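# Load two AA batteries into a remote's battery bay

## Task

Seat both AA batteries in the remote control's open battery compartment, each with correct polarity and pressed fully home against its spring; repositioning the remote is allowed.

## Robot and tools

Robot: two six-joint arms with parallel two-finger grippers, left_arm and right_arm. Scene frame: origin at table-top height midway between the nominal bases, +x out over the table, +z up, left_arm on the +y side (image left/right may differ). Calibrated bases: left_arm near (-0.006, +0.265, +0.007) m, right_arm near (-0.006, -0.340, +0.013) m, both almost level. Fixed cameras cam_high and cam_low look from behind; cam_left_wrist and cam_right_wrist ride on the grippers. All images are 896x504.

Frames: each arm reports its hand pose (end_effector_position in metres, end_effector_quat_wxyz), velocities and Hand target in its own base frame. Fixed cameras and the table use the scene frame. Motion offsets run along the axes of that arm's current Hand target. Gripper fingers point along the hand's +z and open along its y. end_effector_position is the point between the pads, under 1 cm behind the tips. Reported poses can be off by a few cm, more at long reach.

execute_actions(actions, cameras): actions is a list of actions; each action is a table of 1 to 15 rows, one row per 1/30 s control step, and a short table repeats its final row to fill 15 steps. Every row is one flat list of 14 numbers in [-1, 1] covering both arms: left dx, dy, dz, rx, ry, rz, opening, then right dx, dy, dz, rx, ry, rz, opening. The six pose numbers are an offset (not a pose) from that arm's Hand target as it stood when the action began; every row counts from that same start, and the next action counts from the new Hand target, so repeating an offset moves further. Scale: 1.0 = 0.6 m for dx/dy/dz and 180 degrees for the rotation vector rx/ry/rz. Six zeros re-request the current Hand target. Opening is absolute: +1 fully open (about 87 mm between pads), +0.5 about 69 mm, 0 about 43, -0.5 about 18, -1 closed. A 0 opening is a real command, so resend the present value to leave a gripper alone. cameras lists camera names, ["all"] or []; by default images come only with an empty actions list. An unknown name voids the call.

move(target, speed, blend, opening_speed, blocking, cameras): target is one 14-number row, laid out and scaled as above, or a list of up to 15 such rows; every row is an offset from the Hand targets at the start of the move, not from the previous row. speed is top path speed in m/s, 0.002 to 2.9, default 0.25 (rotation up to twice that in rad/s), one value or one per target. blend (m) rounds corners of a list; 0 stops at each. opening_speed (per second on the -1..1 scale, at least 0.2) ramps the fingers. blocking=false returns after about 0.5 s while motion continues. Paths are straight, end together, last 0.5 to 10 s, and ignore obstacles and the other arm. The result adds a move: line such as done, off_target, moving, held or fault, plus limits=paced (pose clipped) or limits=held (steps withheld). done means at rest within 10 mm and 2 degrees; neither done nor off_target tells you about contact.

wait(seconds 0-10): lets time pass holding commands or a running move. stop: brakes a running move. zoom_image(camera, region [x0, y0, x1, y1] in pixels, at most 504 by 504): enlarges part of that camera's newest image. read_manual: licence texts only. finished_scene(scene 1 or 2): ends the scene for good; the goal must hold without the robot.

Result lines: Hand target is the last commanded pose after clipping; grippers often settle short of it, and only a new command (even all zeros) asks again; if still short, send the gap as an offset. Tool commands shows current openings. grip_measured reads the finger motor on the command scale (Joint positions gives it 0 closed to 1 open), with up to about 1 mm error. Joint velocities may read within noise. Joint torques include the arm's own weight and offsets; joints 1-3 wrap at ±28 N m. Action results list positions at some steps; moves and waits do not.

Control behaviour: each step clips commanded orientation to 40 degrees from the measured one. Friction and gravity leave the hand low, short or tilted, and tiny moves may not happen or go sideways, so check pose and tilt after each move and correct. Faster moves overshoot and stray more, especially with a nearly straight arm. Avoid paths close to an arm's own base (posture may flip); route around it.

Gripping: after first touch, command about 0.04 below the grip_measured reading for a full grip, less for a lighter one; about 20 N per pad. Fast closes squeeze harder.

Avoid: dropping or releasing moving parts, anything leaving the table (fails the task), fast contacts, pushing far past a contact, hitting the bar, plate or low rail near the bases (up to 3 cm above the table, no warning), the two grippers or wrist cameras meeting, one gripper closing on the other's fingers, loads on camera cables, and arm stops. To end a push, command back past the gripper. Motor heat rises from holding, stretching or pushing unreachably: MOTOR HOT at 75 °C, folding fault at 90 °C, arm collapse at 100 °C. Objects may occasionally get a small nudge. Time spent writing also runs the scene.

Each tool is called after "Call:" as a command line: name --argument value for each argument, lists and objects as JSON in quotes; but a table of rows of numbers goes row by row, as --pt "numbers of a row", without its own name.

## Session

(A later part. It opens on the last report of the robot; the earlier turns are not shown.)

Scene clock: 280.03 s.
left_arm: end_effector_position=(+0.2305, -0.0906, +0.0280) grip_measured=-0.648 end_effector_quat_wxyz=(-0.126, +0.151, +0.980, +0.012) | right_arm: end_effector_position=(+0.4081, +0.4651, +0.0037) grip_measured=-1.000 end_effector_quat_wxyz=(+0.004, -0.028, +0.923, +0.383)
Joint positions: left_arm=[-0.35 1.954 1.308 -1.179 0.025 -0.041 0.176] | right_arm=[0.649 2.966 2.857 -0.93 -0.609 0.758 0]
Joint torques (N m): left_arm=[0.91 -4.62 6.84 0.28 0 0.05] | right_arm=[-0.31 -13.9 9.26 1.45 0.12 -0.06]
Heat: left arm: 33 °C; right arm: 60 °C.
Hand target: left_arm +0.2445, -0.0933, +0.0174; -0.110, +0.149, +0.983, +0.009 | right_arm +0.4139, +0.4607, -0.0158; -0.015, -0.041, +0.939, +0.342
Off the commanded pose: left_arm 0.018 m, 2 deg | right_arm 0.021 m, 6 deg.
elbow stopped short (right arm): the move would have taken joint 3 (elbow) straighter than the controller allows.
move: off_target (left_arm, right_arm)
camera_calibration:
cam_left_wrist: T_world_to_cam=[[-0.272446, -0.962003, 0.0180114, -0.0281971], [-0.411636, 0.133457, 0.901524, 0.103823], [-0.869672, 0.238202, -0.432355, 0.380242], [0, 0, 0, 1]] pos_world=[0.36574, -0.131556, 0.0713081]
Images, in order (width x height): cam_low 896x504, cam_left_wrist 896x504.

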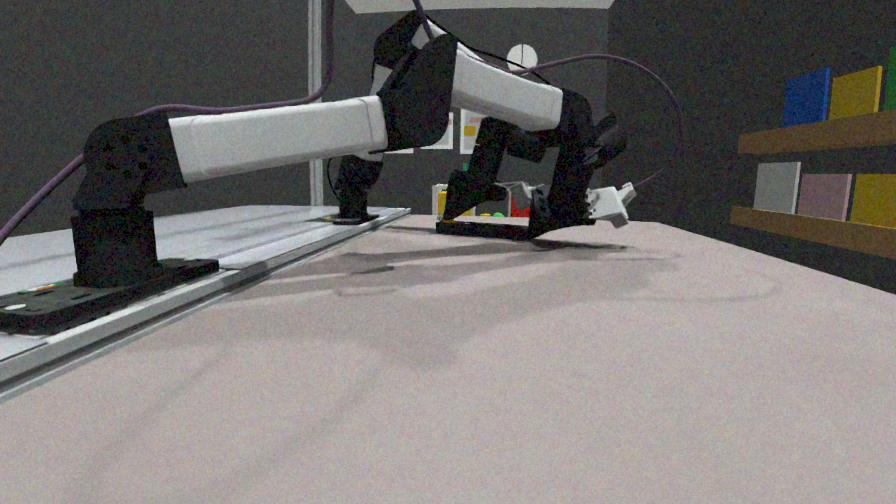

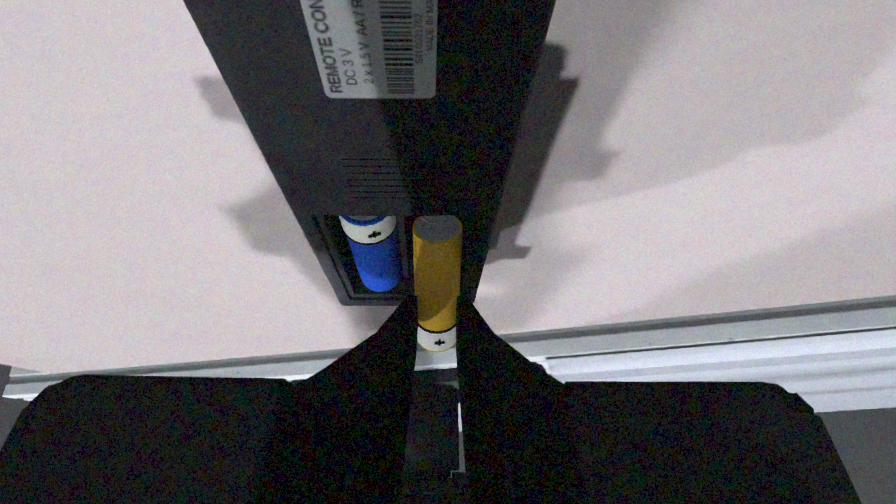

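Call:
move --target '[-0.03,0.0,0.0,0,0,-0.0,-0.8,0,0,0,0,0,0,-1]' --speed 0.06 --cameras '["cam_left_wrist","cam_low"]'

Call:
zoom_image --camera "cam_left_wrist" --region '[340, 130, 560, 350]'

Call:
zoom_image --camera "cam_low" --region '[430, 200, 550, 245]'

Scene clock: 281.00 s.
left_arm: end_effector_position=(+0.2335, -0.0909, +0.0271) grip_measured=-0.649 end_effector_quat_wxyz=(-0.154, +0.150, +0.976, +0.017) | right_arm: end_effector_position=(+0.4129, +0.4638, +0.0038) grip_measured=-1.000 end_effector_quat_wxyz=(+0.011, -0.027, +0.923, +0.383)
Joint positions: left_arm=[-0.347 2.019 1.374 -1.236 0.025 -0.038 0.176] | right_arm=[0.644 2.966 2.857 -0.919 -0.602 0.758 0]
Joint torques (N m): left_arm=[0.84 -5.22 8.51 0.55 -0.01 0.04] | right_arm=[0.21 -13.91 9.29 1.36 0.08 -0.06]
Heat: left arm: 33 °C; right arm: 60 °C.
Hand target: left_arm +0.2613, -0.0986, +0.0135; -0.110, +0.149, +0.983, +0.009 | right_arm +0.4138, +0.4607, -0.0158; -0.015, -0.041, +0.939, +0.342
Off the commanded pose: left_arm 0.032 m, 5 deg | right_arm 0.020 m, 6 deg.
elbow stopped short (right arm): the move would have taken joint 3 (elbow) straighter than the controller allows.
move: off_target (left_arm, right_arm)
camera_calibration:
cam_left_wrist: T_world_to_cam=[[-0.271676, -0.962272, 0.0150267, -0.027773], [-0.362484, 0.116778, 0.924645, 0.0922201], [-0.891514, 0.245756, -0.380534, 0.386864], [0, 0, 0, 1]] pos_world=[0.370777, -0.132569, 0.0623613]
Images, in order (width x height): cam_low 896x504, cam_left_wrist 896x504.

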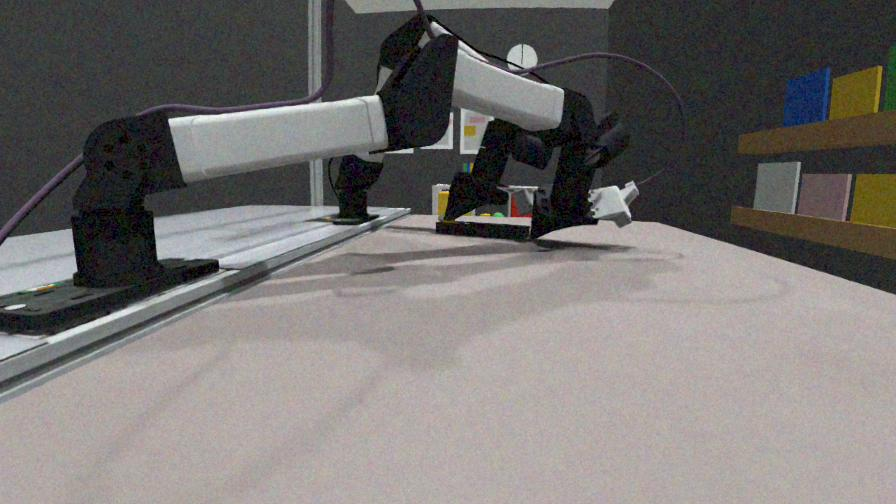

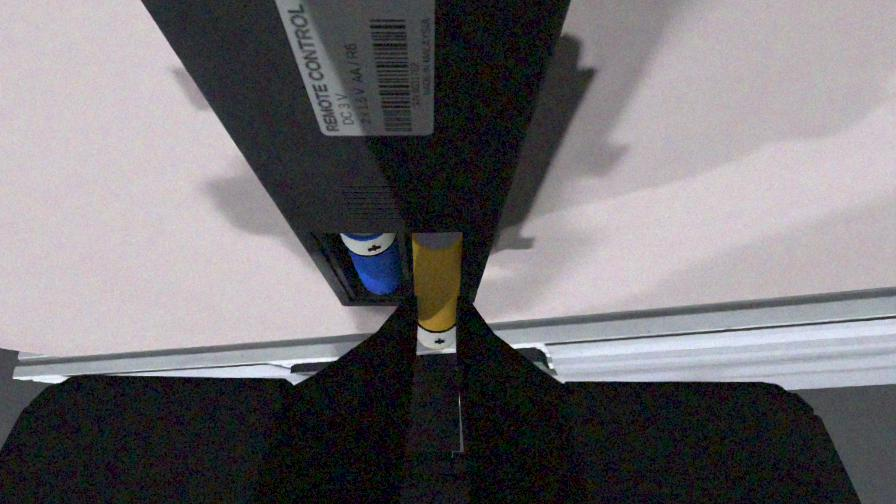

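Scaled by 2.291 from the camera's 896x504 image, which has a finer 1280x720 frame.

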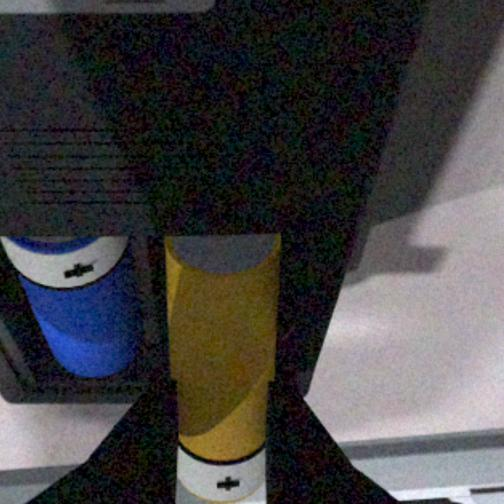

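Scaled by 4.200 from the camera's 896x504 image, which has a finer 1280x720 frame.

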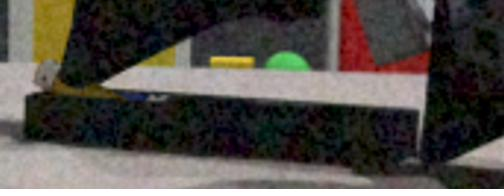

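Call:
move --target '[-0.025,0.0,0.0,0,-0.025,-0.0,-0.8,0,0,0,0,0,0,-1]' --speed 0.06 --cameras '["cam_left_wrist","cam_low"]'

Call:
zoom_image --camera "cam_left_wrist" --region '[340, 130, 560, 350]'

Call:
zoom_image --camera "cam_low" --region '[430, 200, 550, 245]'

Scene clock: 282.13 s.
left_arm: end_effector_position=(+0.2340, -0.0911, +0.0268) grip_measured=-0.649 end_effector_quat_wxyz=(-0.153, +0.150, +0.977, +0.017) | right_arm: end_effector_position=(+0.4130, +0.4638, +0.0037) grip_measured=-1.000 end_effector_quat_wxyz=(+0.012, -0.027, +0.923, +0.383)
Joint positions: left_arm=[-0.347 2.019 1.374 -1.233 0.025 -0.038 0.176] | right_arm=[0.644 2.966 2.857 -0.919 -0.601 0.758 0]
Joint torques (N m): left_arm=[0.87 -7.08 7.9 1.17 -0.04 0.02] | right_arm=[0.21 -13.9 9.29 1.36 0.07 -0.06]
Heat: left arm: 33 °C; right arm: 60 °C.
Hand target: left_arm +0.2752, -0.1030, +0.0103; -0.071, +0.149, +0.986, +0.003 | right_arm +0.4139, +0.4607, -0.0159; -0.015, -0.041, +0.939, +0.342
Off the commanded pose: left_arm 0.046 m, 10 deg | right_arm 0.020 m, 6 deg.
elbow stopped short (right arm): the move would have taken joint 3 (elbow) straighter than the controller allows.
move: off_target (left_arm, right_arm)
camera_calibration:
cam_left_wrist: T_world_to_cam=[[-0.271689, -0.962264, 0.0152669, -0.0278385], [-0.364844, 0.117665, 0.923604, 0.0934806], [-0.890547, 0.245363, -0.383044, 0.387103], [0, 0, 0, 1]] pos_world=[0.371276, -0.132768, 0.0623634]
Images, in order (width x height): cam_low 896x504, cam_left_wrist 896x504.

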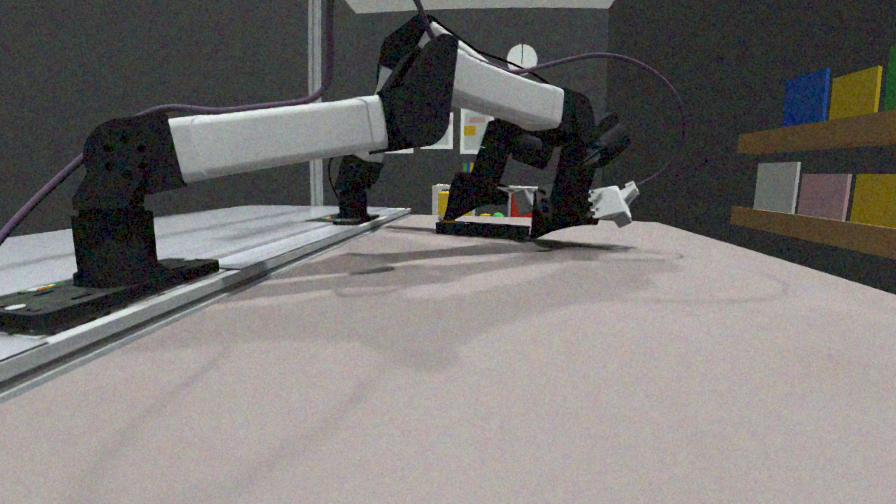

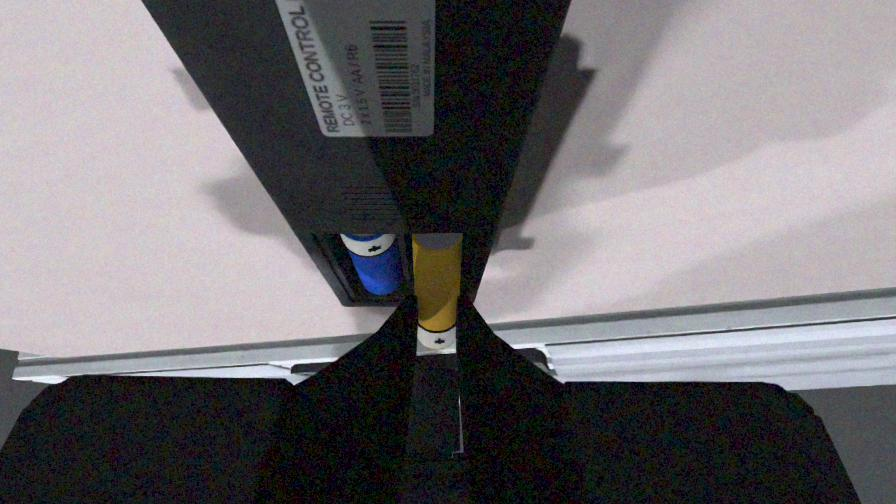

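Scaled by 2.291 from the camera's 896x504 image, which has a finer 1280x720 frame.

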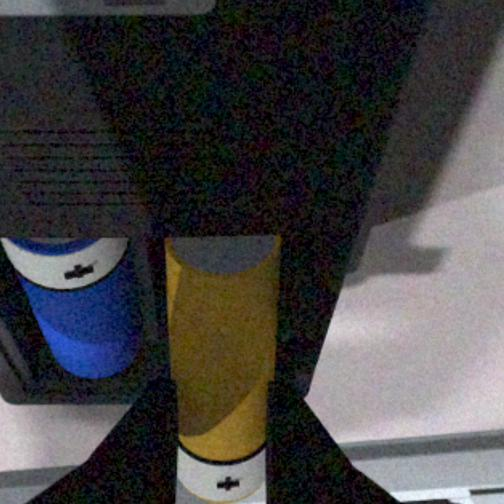

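Scaled by 4.200 from the camera's 896x504 image, which has a finer 1280x720 frame.

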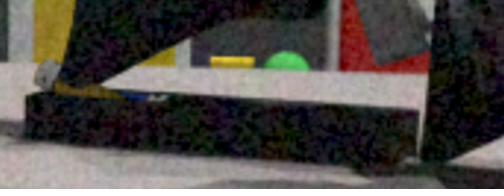

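Call:
move --target '[-0.01,0.0,-0.03,0,0,-0.0,-0.8,0,0,0,0,0,0,-1]' --speed 0.06 --cameras '["cam_left_wrist","cam_low"]'

Call:
zoom_image --camera "cam_left_wrist" --region '[340, 130, 560, 350]'

Call:
zoom_image --camera "cam_low" --region '[430, 200, 550, 245]'

Scene clock: 283.07 s.
left_arm: end_effector_position=(+0.2455, -0.0948, +0.0304) grip_measured=-0.661 end_effector_quat_wxyz=(-0.137, +0.152, +0.979, +0.015) | right_arm: end_effector_position=(+0.4237, +0.4601, +0.0040) grip_measured=-1.000 end_effector_quat_wxyz=(+0.027, -0.022, +0.923, +0.384)
Joint positions: left_arm=[-0.347 2.025 1.413 -1.234 0.023 -0.037 0.17] | right_arm=[0.632 2.966 2.857 -0.898 -0.587 0.758 0]
Joint torques (N m): left_arm=[1.01 -6.95 11.33 0.55 -0.03 0.02] | right_arm=[1.47 -13.96 9.32 1.16 -0.04 -0.07]
Heat: left arm: 33 °C; right arm: 60 °C.
Hand target: left_arm +0.2834, -0.1052, +0.0271; -0.071, +0.149, +0.986, +0.003 | right_arm +0.4138, +0.4607, -0.0158; -0.015, -0.041, +0.939, +0.342
Off the commanded pose: left_arm 0.039 m, 8 deg | right_arm 0.022 m, 7 deg.
elbow stopped short (right arm): the move would have taken joint 3 (elbow) straighter than the controller allows.
move: off_target (left_arm, right_arm)
camera_calibration:
cam_left_wrist: T_world_to_cam=[[-0.274092, -0.961567, 0.0161703, -0.0277118], [-0.393393, 0.127447, 0.910494, 0.103077], [-0.877562, 0.243198, -0.413206, 0.397126], [0, 0, 0, 1]] pos_world=[0.381457, -0.136364, 0.0706922]
Images, in order (width x height): cam_low 896x504, cam_left_wrist 896x504.

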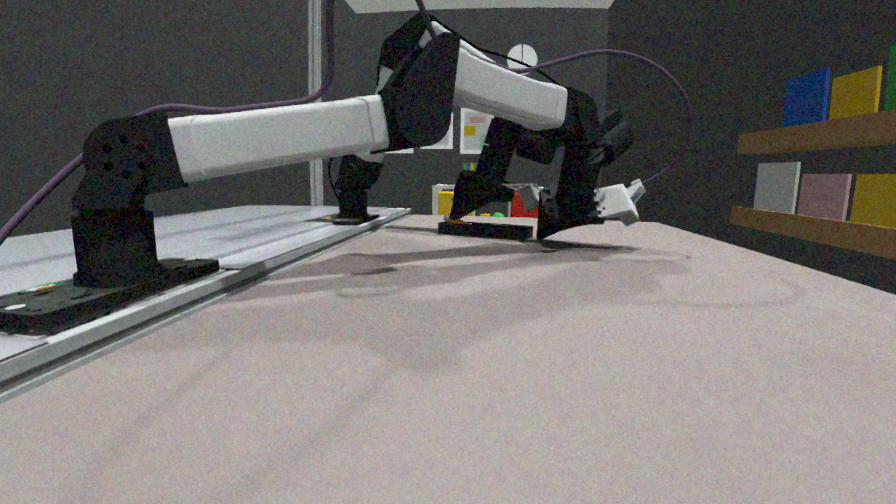

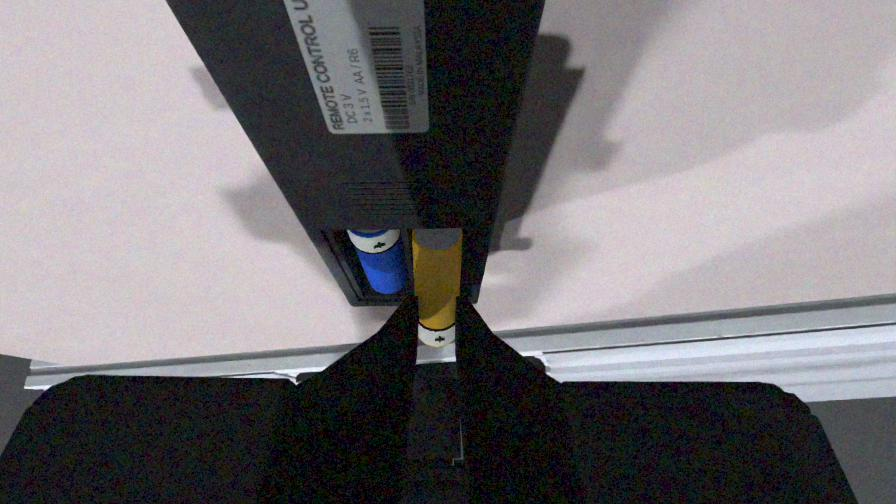

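Scaled by 2.291 from the camera's 896x504 image, which has a finer 1280x720 frame.

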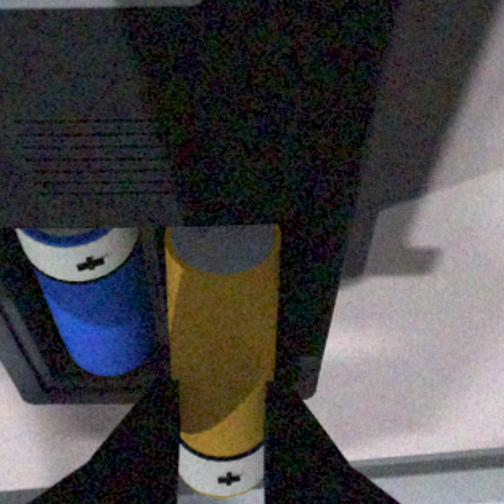

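Scaled by 4.200 from the camera's 896x504 image, which has a finer 1280x720 frame.

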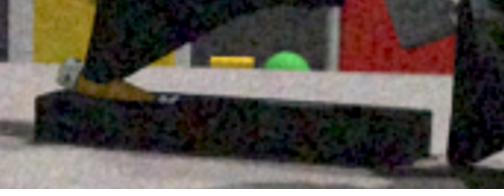

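Call:
move --target '[0.03,0.0,0.0,0,0,-0.0,-0.8,0.055,0.016,0.0,0,0,0,-1]' --speed 0.06 --cameras '["cam_right_wrist","cam_low"]'

Call:
zoom_image --camera "cam_low" --region '[430, 200, 550, 245]'

Scene clock: 284.30 s.
left_arm: end_effector_position=(+0.2428, -0.0938, +0.0296) grip_measured=-0.661 end_effector_quat_wxyz=(-0.136, +0.152, +0.979, +0.015) | right_arm: end_effector_position=(+0.4210, +0.4617, +0.0031) grip_measured=-1.000 end_effector_quat_wxyz=(+0.026, -0.024, +0.924, +0.381)
Joint positions: left_arm=[-0.347 2.014 1.395 -1.224 0.023 -0.036 0.17] | right_arm=[0.638 2.961 2.847 -0.898 -0.58 0.758 0]
Joint torques (N m): left_arm=[0.85 -10.59 5.42 0.66 -0.02 0] | right_arm=[4.92 -18.07 4.68 0.44 -0.08 -0.2]
Heat: left arm: 33 °C; right arm: 60 °C.
Hand target: left_arm +0.2664, -0.0999, +0.0298; -0.071, +0.149, +0.986, +0.003 | right_arm +0.3804, +0.4651, -0.0096; -0.015, -0.041, +0.939, +0.342
Off the commanded pose: left_arm 0.024 m, 8 deg | right_arm 0.043 m, 7 deg.
move: off_target (left_arm, right_arm)
camera_calibration:
cam_right_wrist: T_world_to_cam=[[0.0757187, -0.712766, -0.697303, 0.296364], [-0.662203, -0.558774, 0.499258, 0.556801], [-0.745489, 0.423953, -0.514305, 0.269387], [0, 0, 0, 1]] pos_world=[0.5471, 0.408157, 0.0672153]
Images, in order (width x height): cam_low 896x504, cam_right_wrist 896x504.

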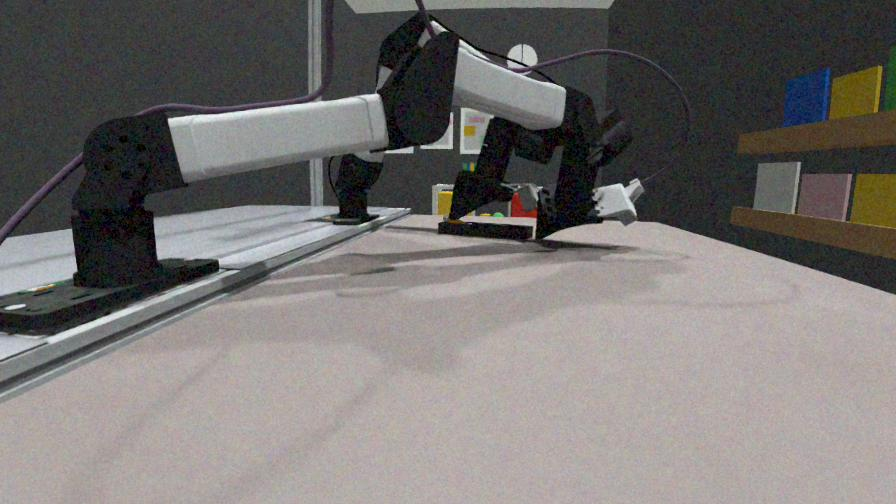

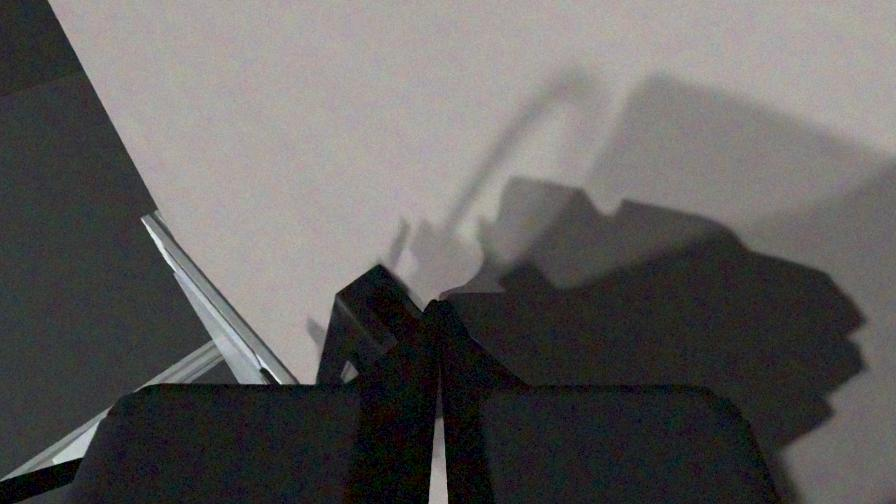

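Scaled by 4.200 from the camera's 896x504 image, which has a finer 1280x720 frame.

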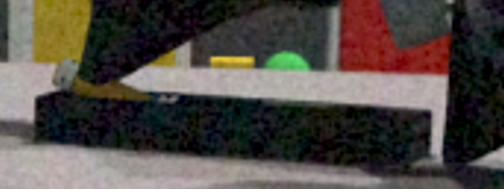

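Call:
move --target '[0.0,0.0,0.0,0,0,-0.0,-0.8,0.02,0.0,-0.015,0,0,0,-1]' --speed 0.06 --cameras '["cam_right_wrist","cam_low"]'

Call:
zoom_image --camera "cam_low" --region '[430, 200, 550, 245]'

Scene clock: 285.83 s.
left_arm: end_effector_position=(+0.2388, -0.0925, +0.0323) grip_measured=-0.661 end_effector_quat_wxyz=(-0.145, +0.169, +0.975, +0.009) | right_arm: end_effector_position=(+0.4147, +0.4557, +0.0032) grip_measured=-1.000 end_effector_quat_wxyz=(+0.035, -0.025, +0.927, +0.372)
Joint positions: left_arm=[-0.347 2.012 1.395 -1.244 0.033 0.001 0.17] | right_arm=[0.642 2.791 2.517 -0.736 -0.554 0.752 0]
Joint torques (N m): left_arm=[0.98 -10.33 5.64 0.79 -0.08 -0.42] | right_arm=[4.86 -18.37 4.67 0.34 -0.27 -0.1]
Heat: left arm: 33 °C; right arm: 61 °C.
Hand target: left_arm +0.2664, -0.0999, +0.0297; -0.071, +0.149, +0.986, +0.003 | right_arm +0.3690, +0.4583, -0.0028; -0.015, -0.041, +0.939, +0.342
Off the commanded pose: left_arm 0.029 m, 9 deg | right_arm 0.046 m, 7 deg.
move: off_target (left_arm, right_arm)
camera_calibration:
cam_right_wrist: T_world_to_cam=[[0.0843724, -0.725406, -0.683131, 0.294722], [-0.674268, -0.546337, 0.496869, 0.548496], [-0.733651, 0.418691, -0.535214, 0.264795], [0, 0, 0, 1]] pos_world=[0.539234, 0.402589, 0.0705252]
Images, in order (width x height): cam_low 896x504, cam_right_wrist 896x504.

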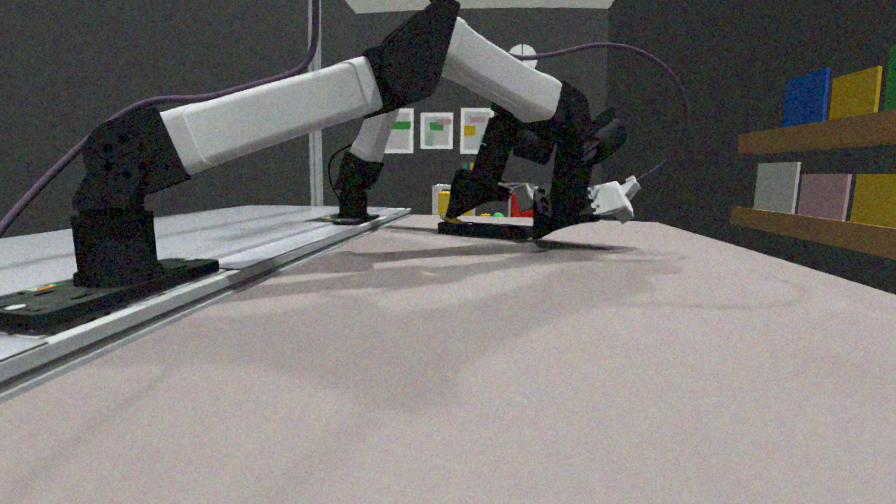

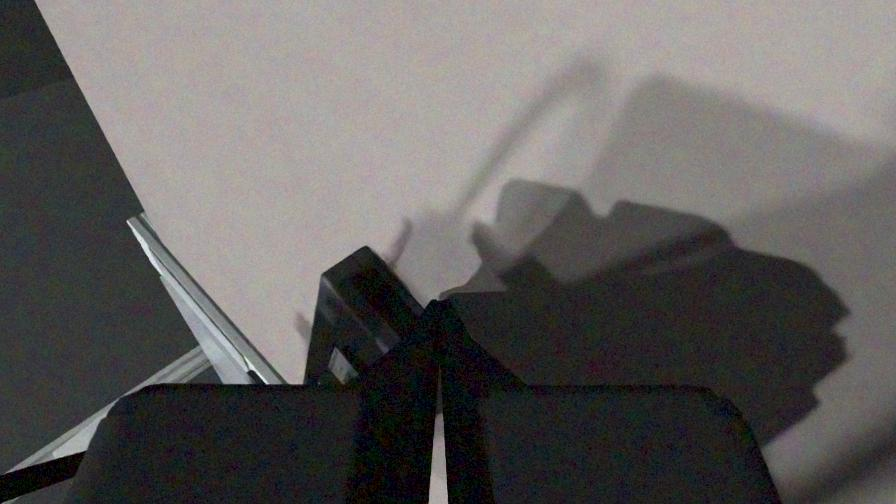

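Scaled by 4.200 from the camera's 896x504 image, which has a finer 1280x720 frame.

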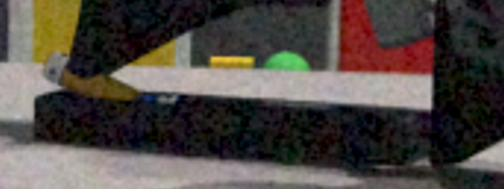

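Call:
move --target '[-0.04,0.004,0.01,0,0,-0.01,-0.8,0.01,0.0,0,0,0,0,-1]' --speed 0.06 --cameras '["cam_left_wrist","cam_low"]'

Call:
zoom_image --camera "cam_low" --region '[430, 200, 550, 245]'

Call:
zoom_image --camera "cam_left_wrist" --region '[340, 130, 560, 350]'

Scene clock: 286.90 s.
left_arm: end_effector_position=(+0.2371, -0.0931, +0.0370) grip_measured=-0.661 end_effector_quat_wxyz=(-0.161, +0.168, +0.973, +0.008) | right_arm: end_effector_position=(+0.4143, +0.4558, +0.0032) grip_measured=-1.000 end_effector_quat_wxyz=(+0.044, -0.025, +0.925, +0.375)
Joint positions: left_arm=[-0.347 2.031 1.427 -1.289 0.039 0.001 0.17] | right_arm=[0.644 2.751 2.434 -0.673 -0.547 0.758 0]
Joint torques (N m): left_arm=[2.04 -5.93 11.34 1.1 -0.15 -0.63] | right_arm=[5.31 -18.48 4.59 0.2 -0.3 -0.08]
Heat: left arm: 33 °C; right arm: 61 °C.
Hand target: left_arm +0.2890, -0.1045, +0.0204; -0.071, +0.134, +0.988, +0.004 | right_arm +0.3629, +0.4578, -0.0029; -0.015, -0.041, +0.939, +0.342
Off the commanded pose: left_arm 0.056 m, 11 deg | right_arm 0.052 m, 8 deg.
move: off_target (left_arm, right_arm)
camera_calibration:
cam_left_wrist: T_world_to_cam=[[-0.302728, -0.952233, 0.0400934, -0.0217064], [-0.341518, 0.147655, 0.928204, 0.0824383], [-0.889787, 0.267301, -0.369904, 0.395659], [0, 0, 0, 1]] pos_world=[0.373635, -0.138602, 0.0707066]
Images, in order (width x height): cam_low 896x504, cam_left_wrist 896x504.

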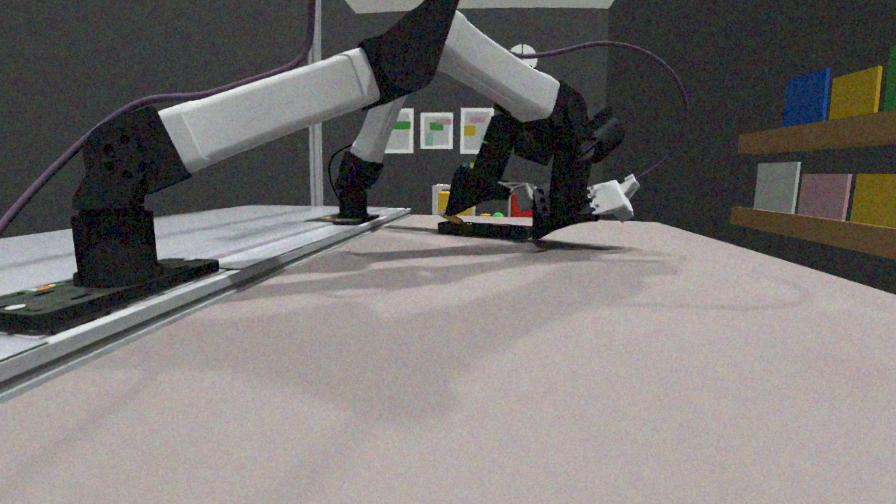

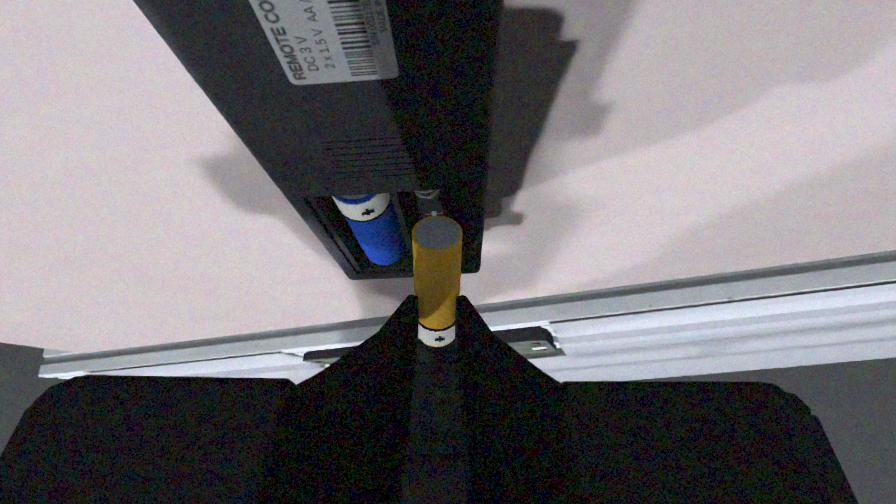

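Scaled by 4.200 from the camera's 896x504 image, which has a finer 1280x720 frame.

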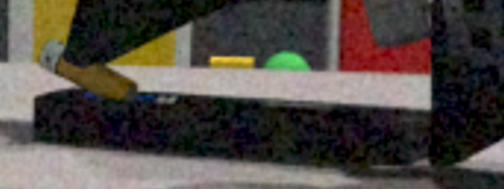

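Scaled by 2.291 from the camera's 896x504 image, which has a finer 1280x720 frame.

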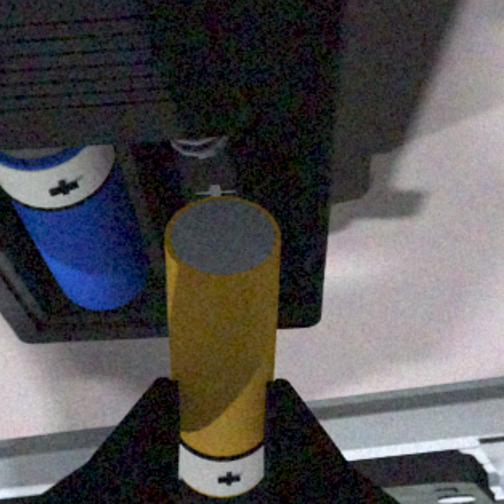

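Call:
move --target '[0.108,0,0.013,0,0.03,0,-0.8,0,0,0,0,0,0,-1]' --speed 0.08 --cameras '["cam_low","cam_left_wrist"]'

Call:
zoom_image --camera "cam_low" --region '[430, 200, 550, 245]'

Call:
zoom_image --camera "cam_left_wrist" --region '[340, 130, 560, 350]'

Scene clock: 288.90 s.
left_arm: end_effector_position=(+0.2096, -0.0836, +0.0316) grip_measured=-0.799 end_effector_quat_wxyz=(-0.166, +0.142, +0.976, +0.012) | right_arm: end_effector_position=(+0.3899, +0.4660, +0.0034) grip_measured=-1.000 end_effector_quat_wxyz=(+0.021, -0.039, +0.927, +0.373)
Joint positions: left_arm=[-0.34 1.946 1.275 -1.231 0.04 -0.045 0.101] | right_arm=[0.679 2.733 2.404 -0.692 -0.562 0.758 0]
Joint torques (N m): left_arm=[0.59 -8.27 3.56 0.6 -0.1 -0.21] | right_arm=[1.94 -18.02 4.92 0.5 -0.18 -0.06]
Heat: left arm: 33 °C; right arm: 62 °C.
Hand target: left_arm +0.2260, -0.0872, +0.0219; -0.118, +0.133, +0.984, +0.010 | right_arm +0.3630, +0.4578, -0.0027; -0.015, -0.041, +0.939, +0.342
Off the commanded pose: left_arm 0.019 m, 6 deg | right_arm 0.029 m, 6 deg.
move: off_target (left_arm, right_arm)
camera_calibration:
cam_left_wrist: T_world_to_cam=[[-0.254224, -0.96682, 0.0250851, -0.0316741], [-0.341984, 0.114125, 0.93275, 0.0739276], [-0.904664, 0.228549, -0.35965, 0.366145], [0, 0, 0, 1]] pos_world=[0.348468, -0.122742, 0.0635225]
Images, in order (width x height): cam_low 896x504, cam_left_wrist 896x504.

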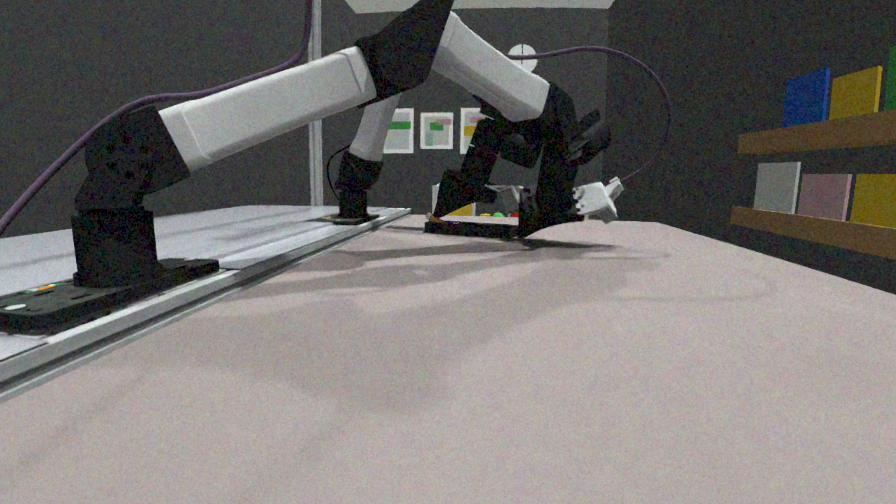

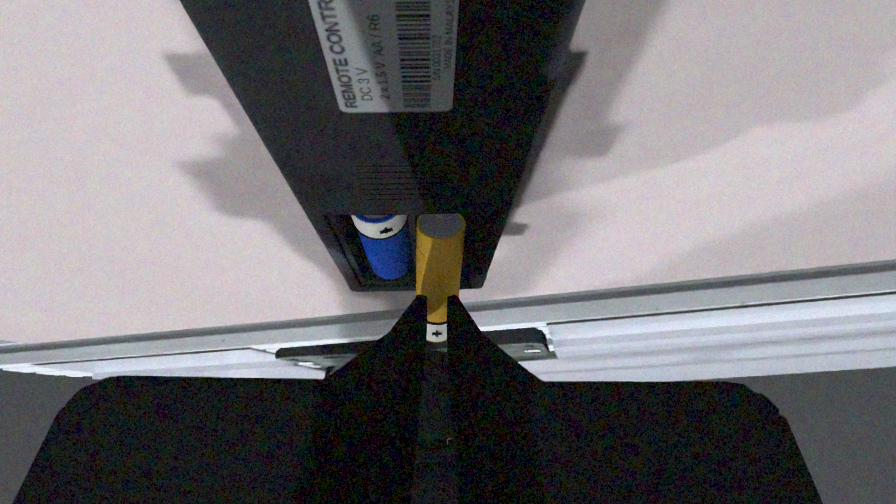

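Scaled by 4.200 from the camera's 896x504 image, which has a finer 1280x720 frame.

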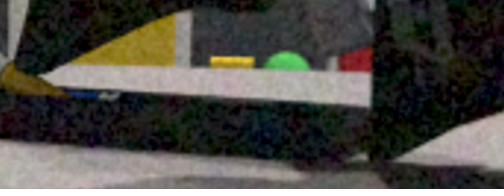

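Scaled by 2.291 from the camera's 896x504 image, which has a finer 1280x720 frame.

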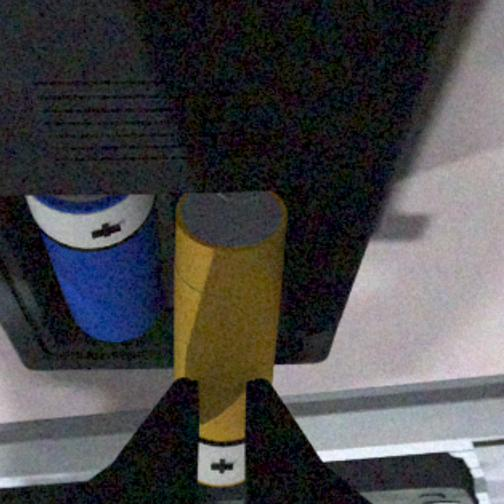

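Call:
move --target '[0,0,0,0,0,0,-0.8,-0.034,0.008,0,0,0,0,-1]' --speed 0.08

Call:
move --target '[0.02,0,0,0,0,0,-0.5,0,0,0,0,0,0,-1]' --speed 0.05 --opening_speed 0.3 --cameras '["cam_low","cam_left_wrist"]'

Call:
zoom_image --camera "cam_low" --region '[410, 200, 530, 245]'

Call:
zoom_image --camera "cam_left_wrist" --region '[340, 130, 560, 350]'

Scene clock: 290.87 s.
left_arm: end_effector_position=(+0.2112, -0.0851, +0.0307) grip_measured=-0.799 end_effector_quat_wxyz=(-0.162, +0.132, +0.978, +0.013) | right_arm: end_effector_position=(+0.3849, +0.4621, +0.0046) grip_measured=-1.000 end_effector_quat_wxyz=(-0.009, -0.032, +0.938, +0.344)
Joint positions: left_arm=[-0.34 1.946 1.275 -1.223 0.041 -0.065 0.101] | right_arm=[0.681 2.864 2.7 -0.949 -0.554 0.745 0]
Joint torques (N m): left_arm=[0.53 -8.23 3.51 0.54 -0.11 0.01] | right_arm=[0.17 -13.97 11.82 1.14 -0.31 -0.05]
Heat: left arm: 33 °C; right arm: 62 °C.
Hand target: left_arm +0.2261, -0.0872, +0.0218; -0.118, +0.133, +0.984, +0.010 | right_arm +0.3829, +0.4633, +0.0004; -0.015, -0.041, +0.939, +0.342
Off the commanded pose: left_arm 0.017 m, 5 deg | right_arm 0.005 m, 1 deg.
move: off_target (left_arm)

Scene clock: 292.07 s.
left_arm: end_effector_position=(+0.2104, -0.0837, +0.0239) grip_measured=-0.500 end_effector_quat_wxyz=(-0.138, +0.133, +0.981, +0.011) | right_arm: end_effector_position=(+0.3846, +0.4618, +0.0046) grip_measured=-1.000 end_effector_quat_wxyz=(-0.010, -0.032, +0.939, +0.343)
Joint positions: left_arm=[-0.34 1.908 1.216 -1.155 0.034 -0.065 0.25] | right_arm=[0.681 2.871 2.715 -0.96 -0.554 0.744 0]
Joint torques (N m): left_arm=[0.32 -8.49 4.05 -0.01 -0.07 0] | right_arm=[0.17 -13.96 11.84 1.14 -0.31 -0.05]
Heat: left arm: 33 °C; right arm: 62 °C.
Hand target: left_arm +0.2149, -0.0840, +0.0246; -0.118, +0.133, +0.984, +0.010 | right_arm +0.3829, +0.4633, +0.0004; -0.015, -0.041, +0.939, +0.342
Off the commanded pose: left_arm 0.005 m, 2 deg | right_arm 0.005 m, 1 deg.
move: done
camera_calibration:
cam_left_wrist: T_world_to_cam=[[-0.237567, -0.971188, 0.0188713, -0.0350861], [-0.395022, 0.11434, 0.911528, 0.0929585], [-0.887423, 0.209094, -0.410804, 0.360165], [0, 0, 0, 1]] pos_world=[0.348004, -0.120013, 0.063885]
Images, in order (width x height): cam_low 896x504, cam_left_wrist 896x504.

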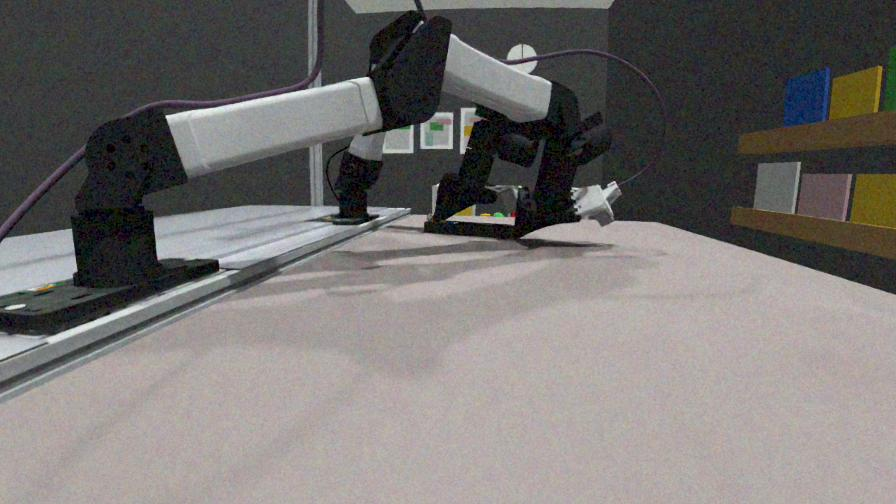

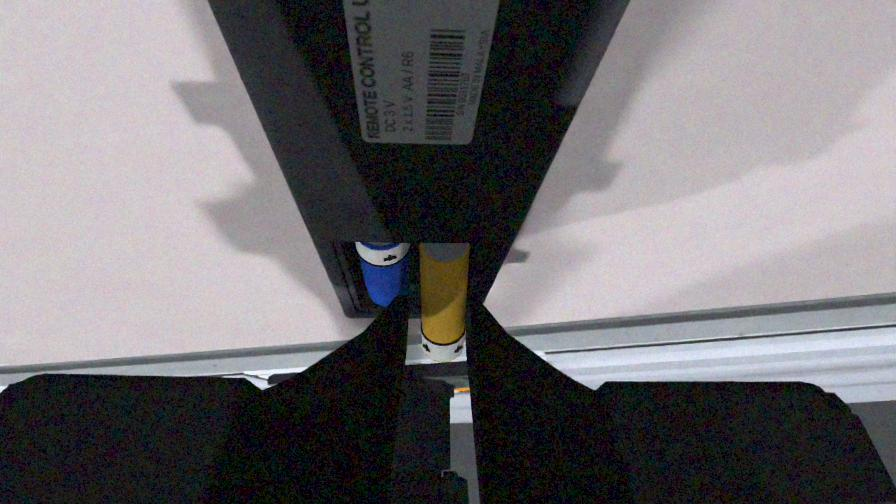

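Scaled by 4.200 from the camera's 896x504 image, which has a finer 1280x720 frame.

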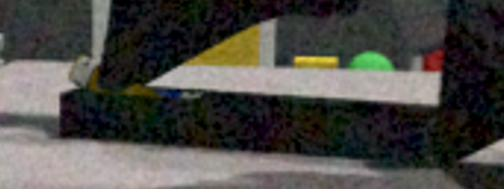

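Scaled by 2.291 from the camera's 896x504 image, which has a finer 1280x720 frame.

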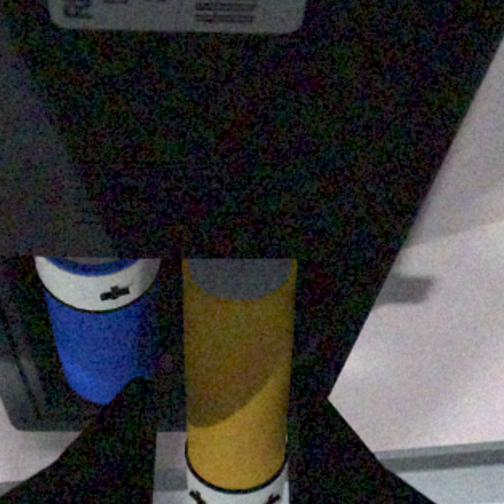

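Call:
move --pt "-0.014 0 -0.002 0 0 0 -0.5 0 0 0 0 0 0 -1" --pt "-0.012 0 -0.002 0 0 0 -0.82 0 0 0 0 0 0 -1" --speed 0.05 --opening_speed 0.4 --cameras '["cam_low","cam_left_wrist"]'

Call:
zoom_image --camera "cam_low" --region '[410, 200, 530, 245]'

Call:
zoom_image --camera "cam_left_wrist" --region '[340, 170, 560, 390]'

Scene clock: 294.23 s.
left_arm: end_effector_position=(+0.2112, -0.0840, +0.0236) grip_measured=-0.623 end_effector_quat_wxyz=(-0.137, +0.133, +0.982, +0.011) | right_arm: end_effector_position=(+0.3846, +0.4618, +0.0046) grip_measured=-1.000 end_effector_quat_wxyz=(-0.010, -0.032, +0.939, +0.343)
Joint positions: left_arm=[-0.34 1.908 1.216 -1.152 0.034 -0.065 0.189] | right_arm=[0.681 2.871 2.715 -0.96 -0.554 0.744 0]
Joint torques (N m): left_arm=[0.44 -6.6 7.15 -0.1 -0.07 0.02] | right_arm=[0.17 -13.94 11.85 1.13 -0.31 -0.05]
Heat: left arm: 33 °C; right arm: 61 °C.
Hand target: left_arm +0.2218, -0.0860, +0.0241; -0.118, +0.133, +0.984, +0.010 | right_arm +0.3829, +0.4633, +0.0004; -0.015, -0.041, +0.939, +0.342
Off the commanded pose: left_arm 0.011 m, 2 deg | right_arm 0.005 m, 1 deg.
move: off_target (left_arm); target 2's new opening was sent with left_arm's hand 0.012 m and 2 deg from that target
camera_calibration:
cam_left_wrist: T_world_to_cam=[[-0.237656, -0.971161, 0.0191392, -0.0351221], [-0.397954, 0.115321, 0.910128, 0.0943535], [-0.886088, 0.208681, -0.413884, 0.360462], [0, 0, 0, 1]] pos_world=[0.348602, -0.120212, 0.0639877]
Images, in order (width x height): cam_low 896x504, cam_left_wrist 896x504.

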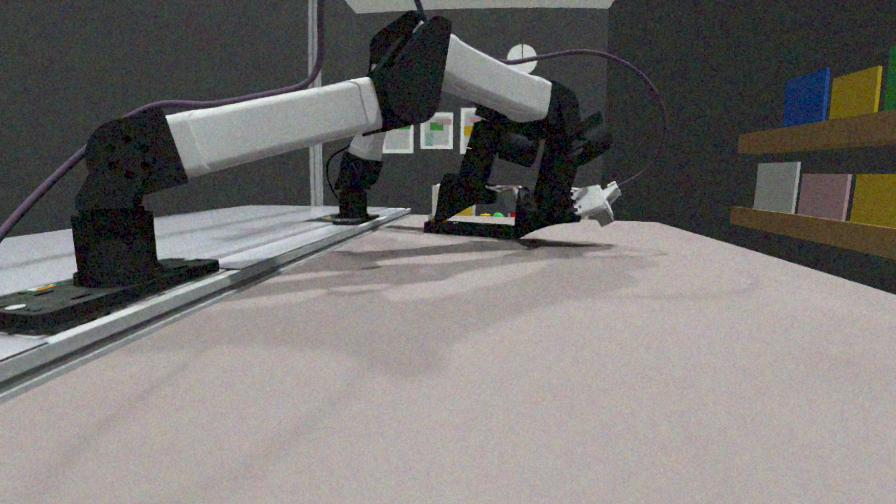

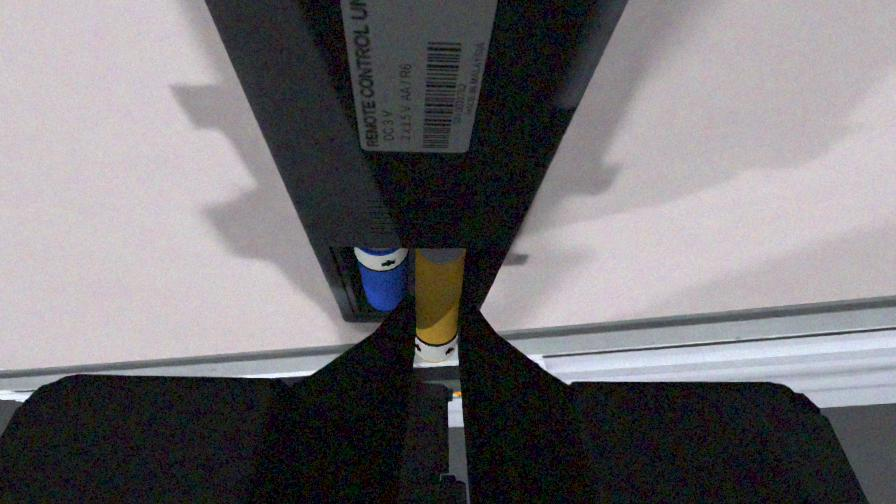

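Scaled by 4.200 from the camera's 896x504 image, which has a finer 1280x720 frame.

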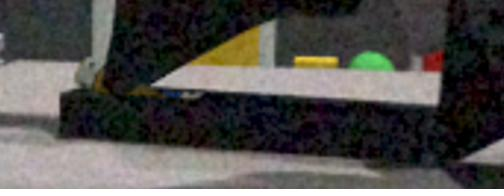

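Scaled by 2.291 from the camera's 896x504 image, which has a finer 1280x720 frame.

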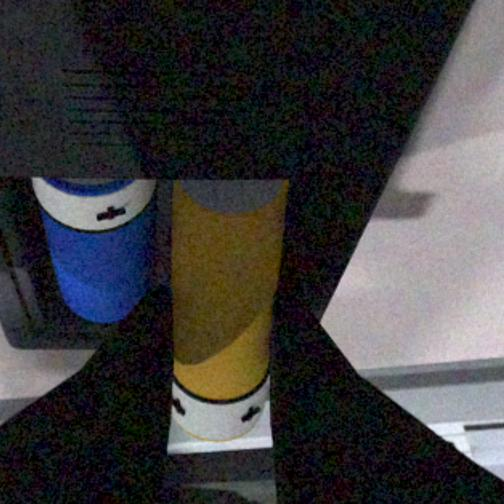

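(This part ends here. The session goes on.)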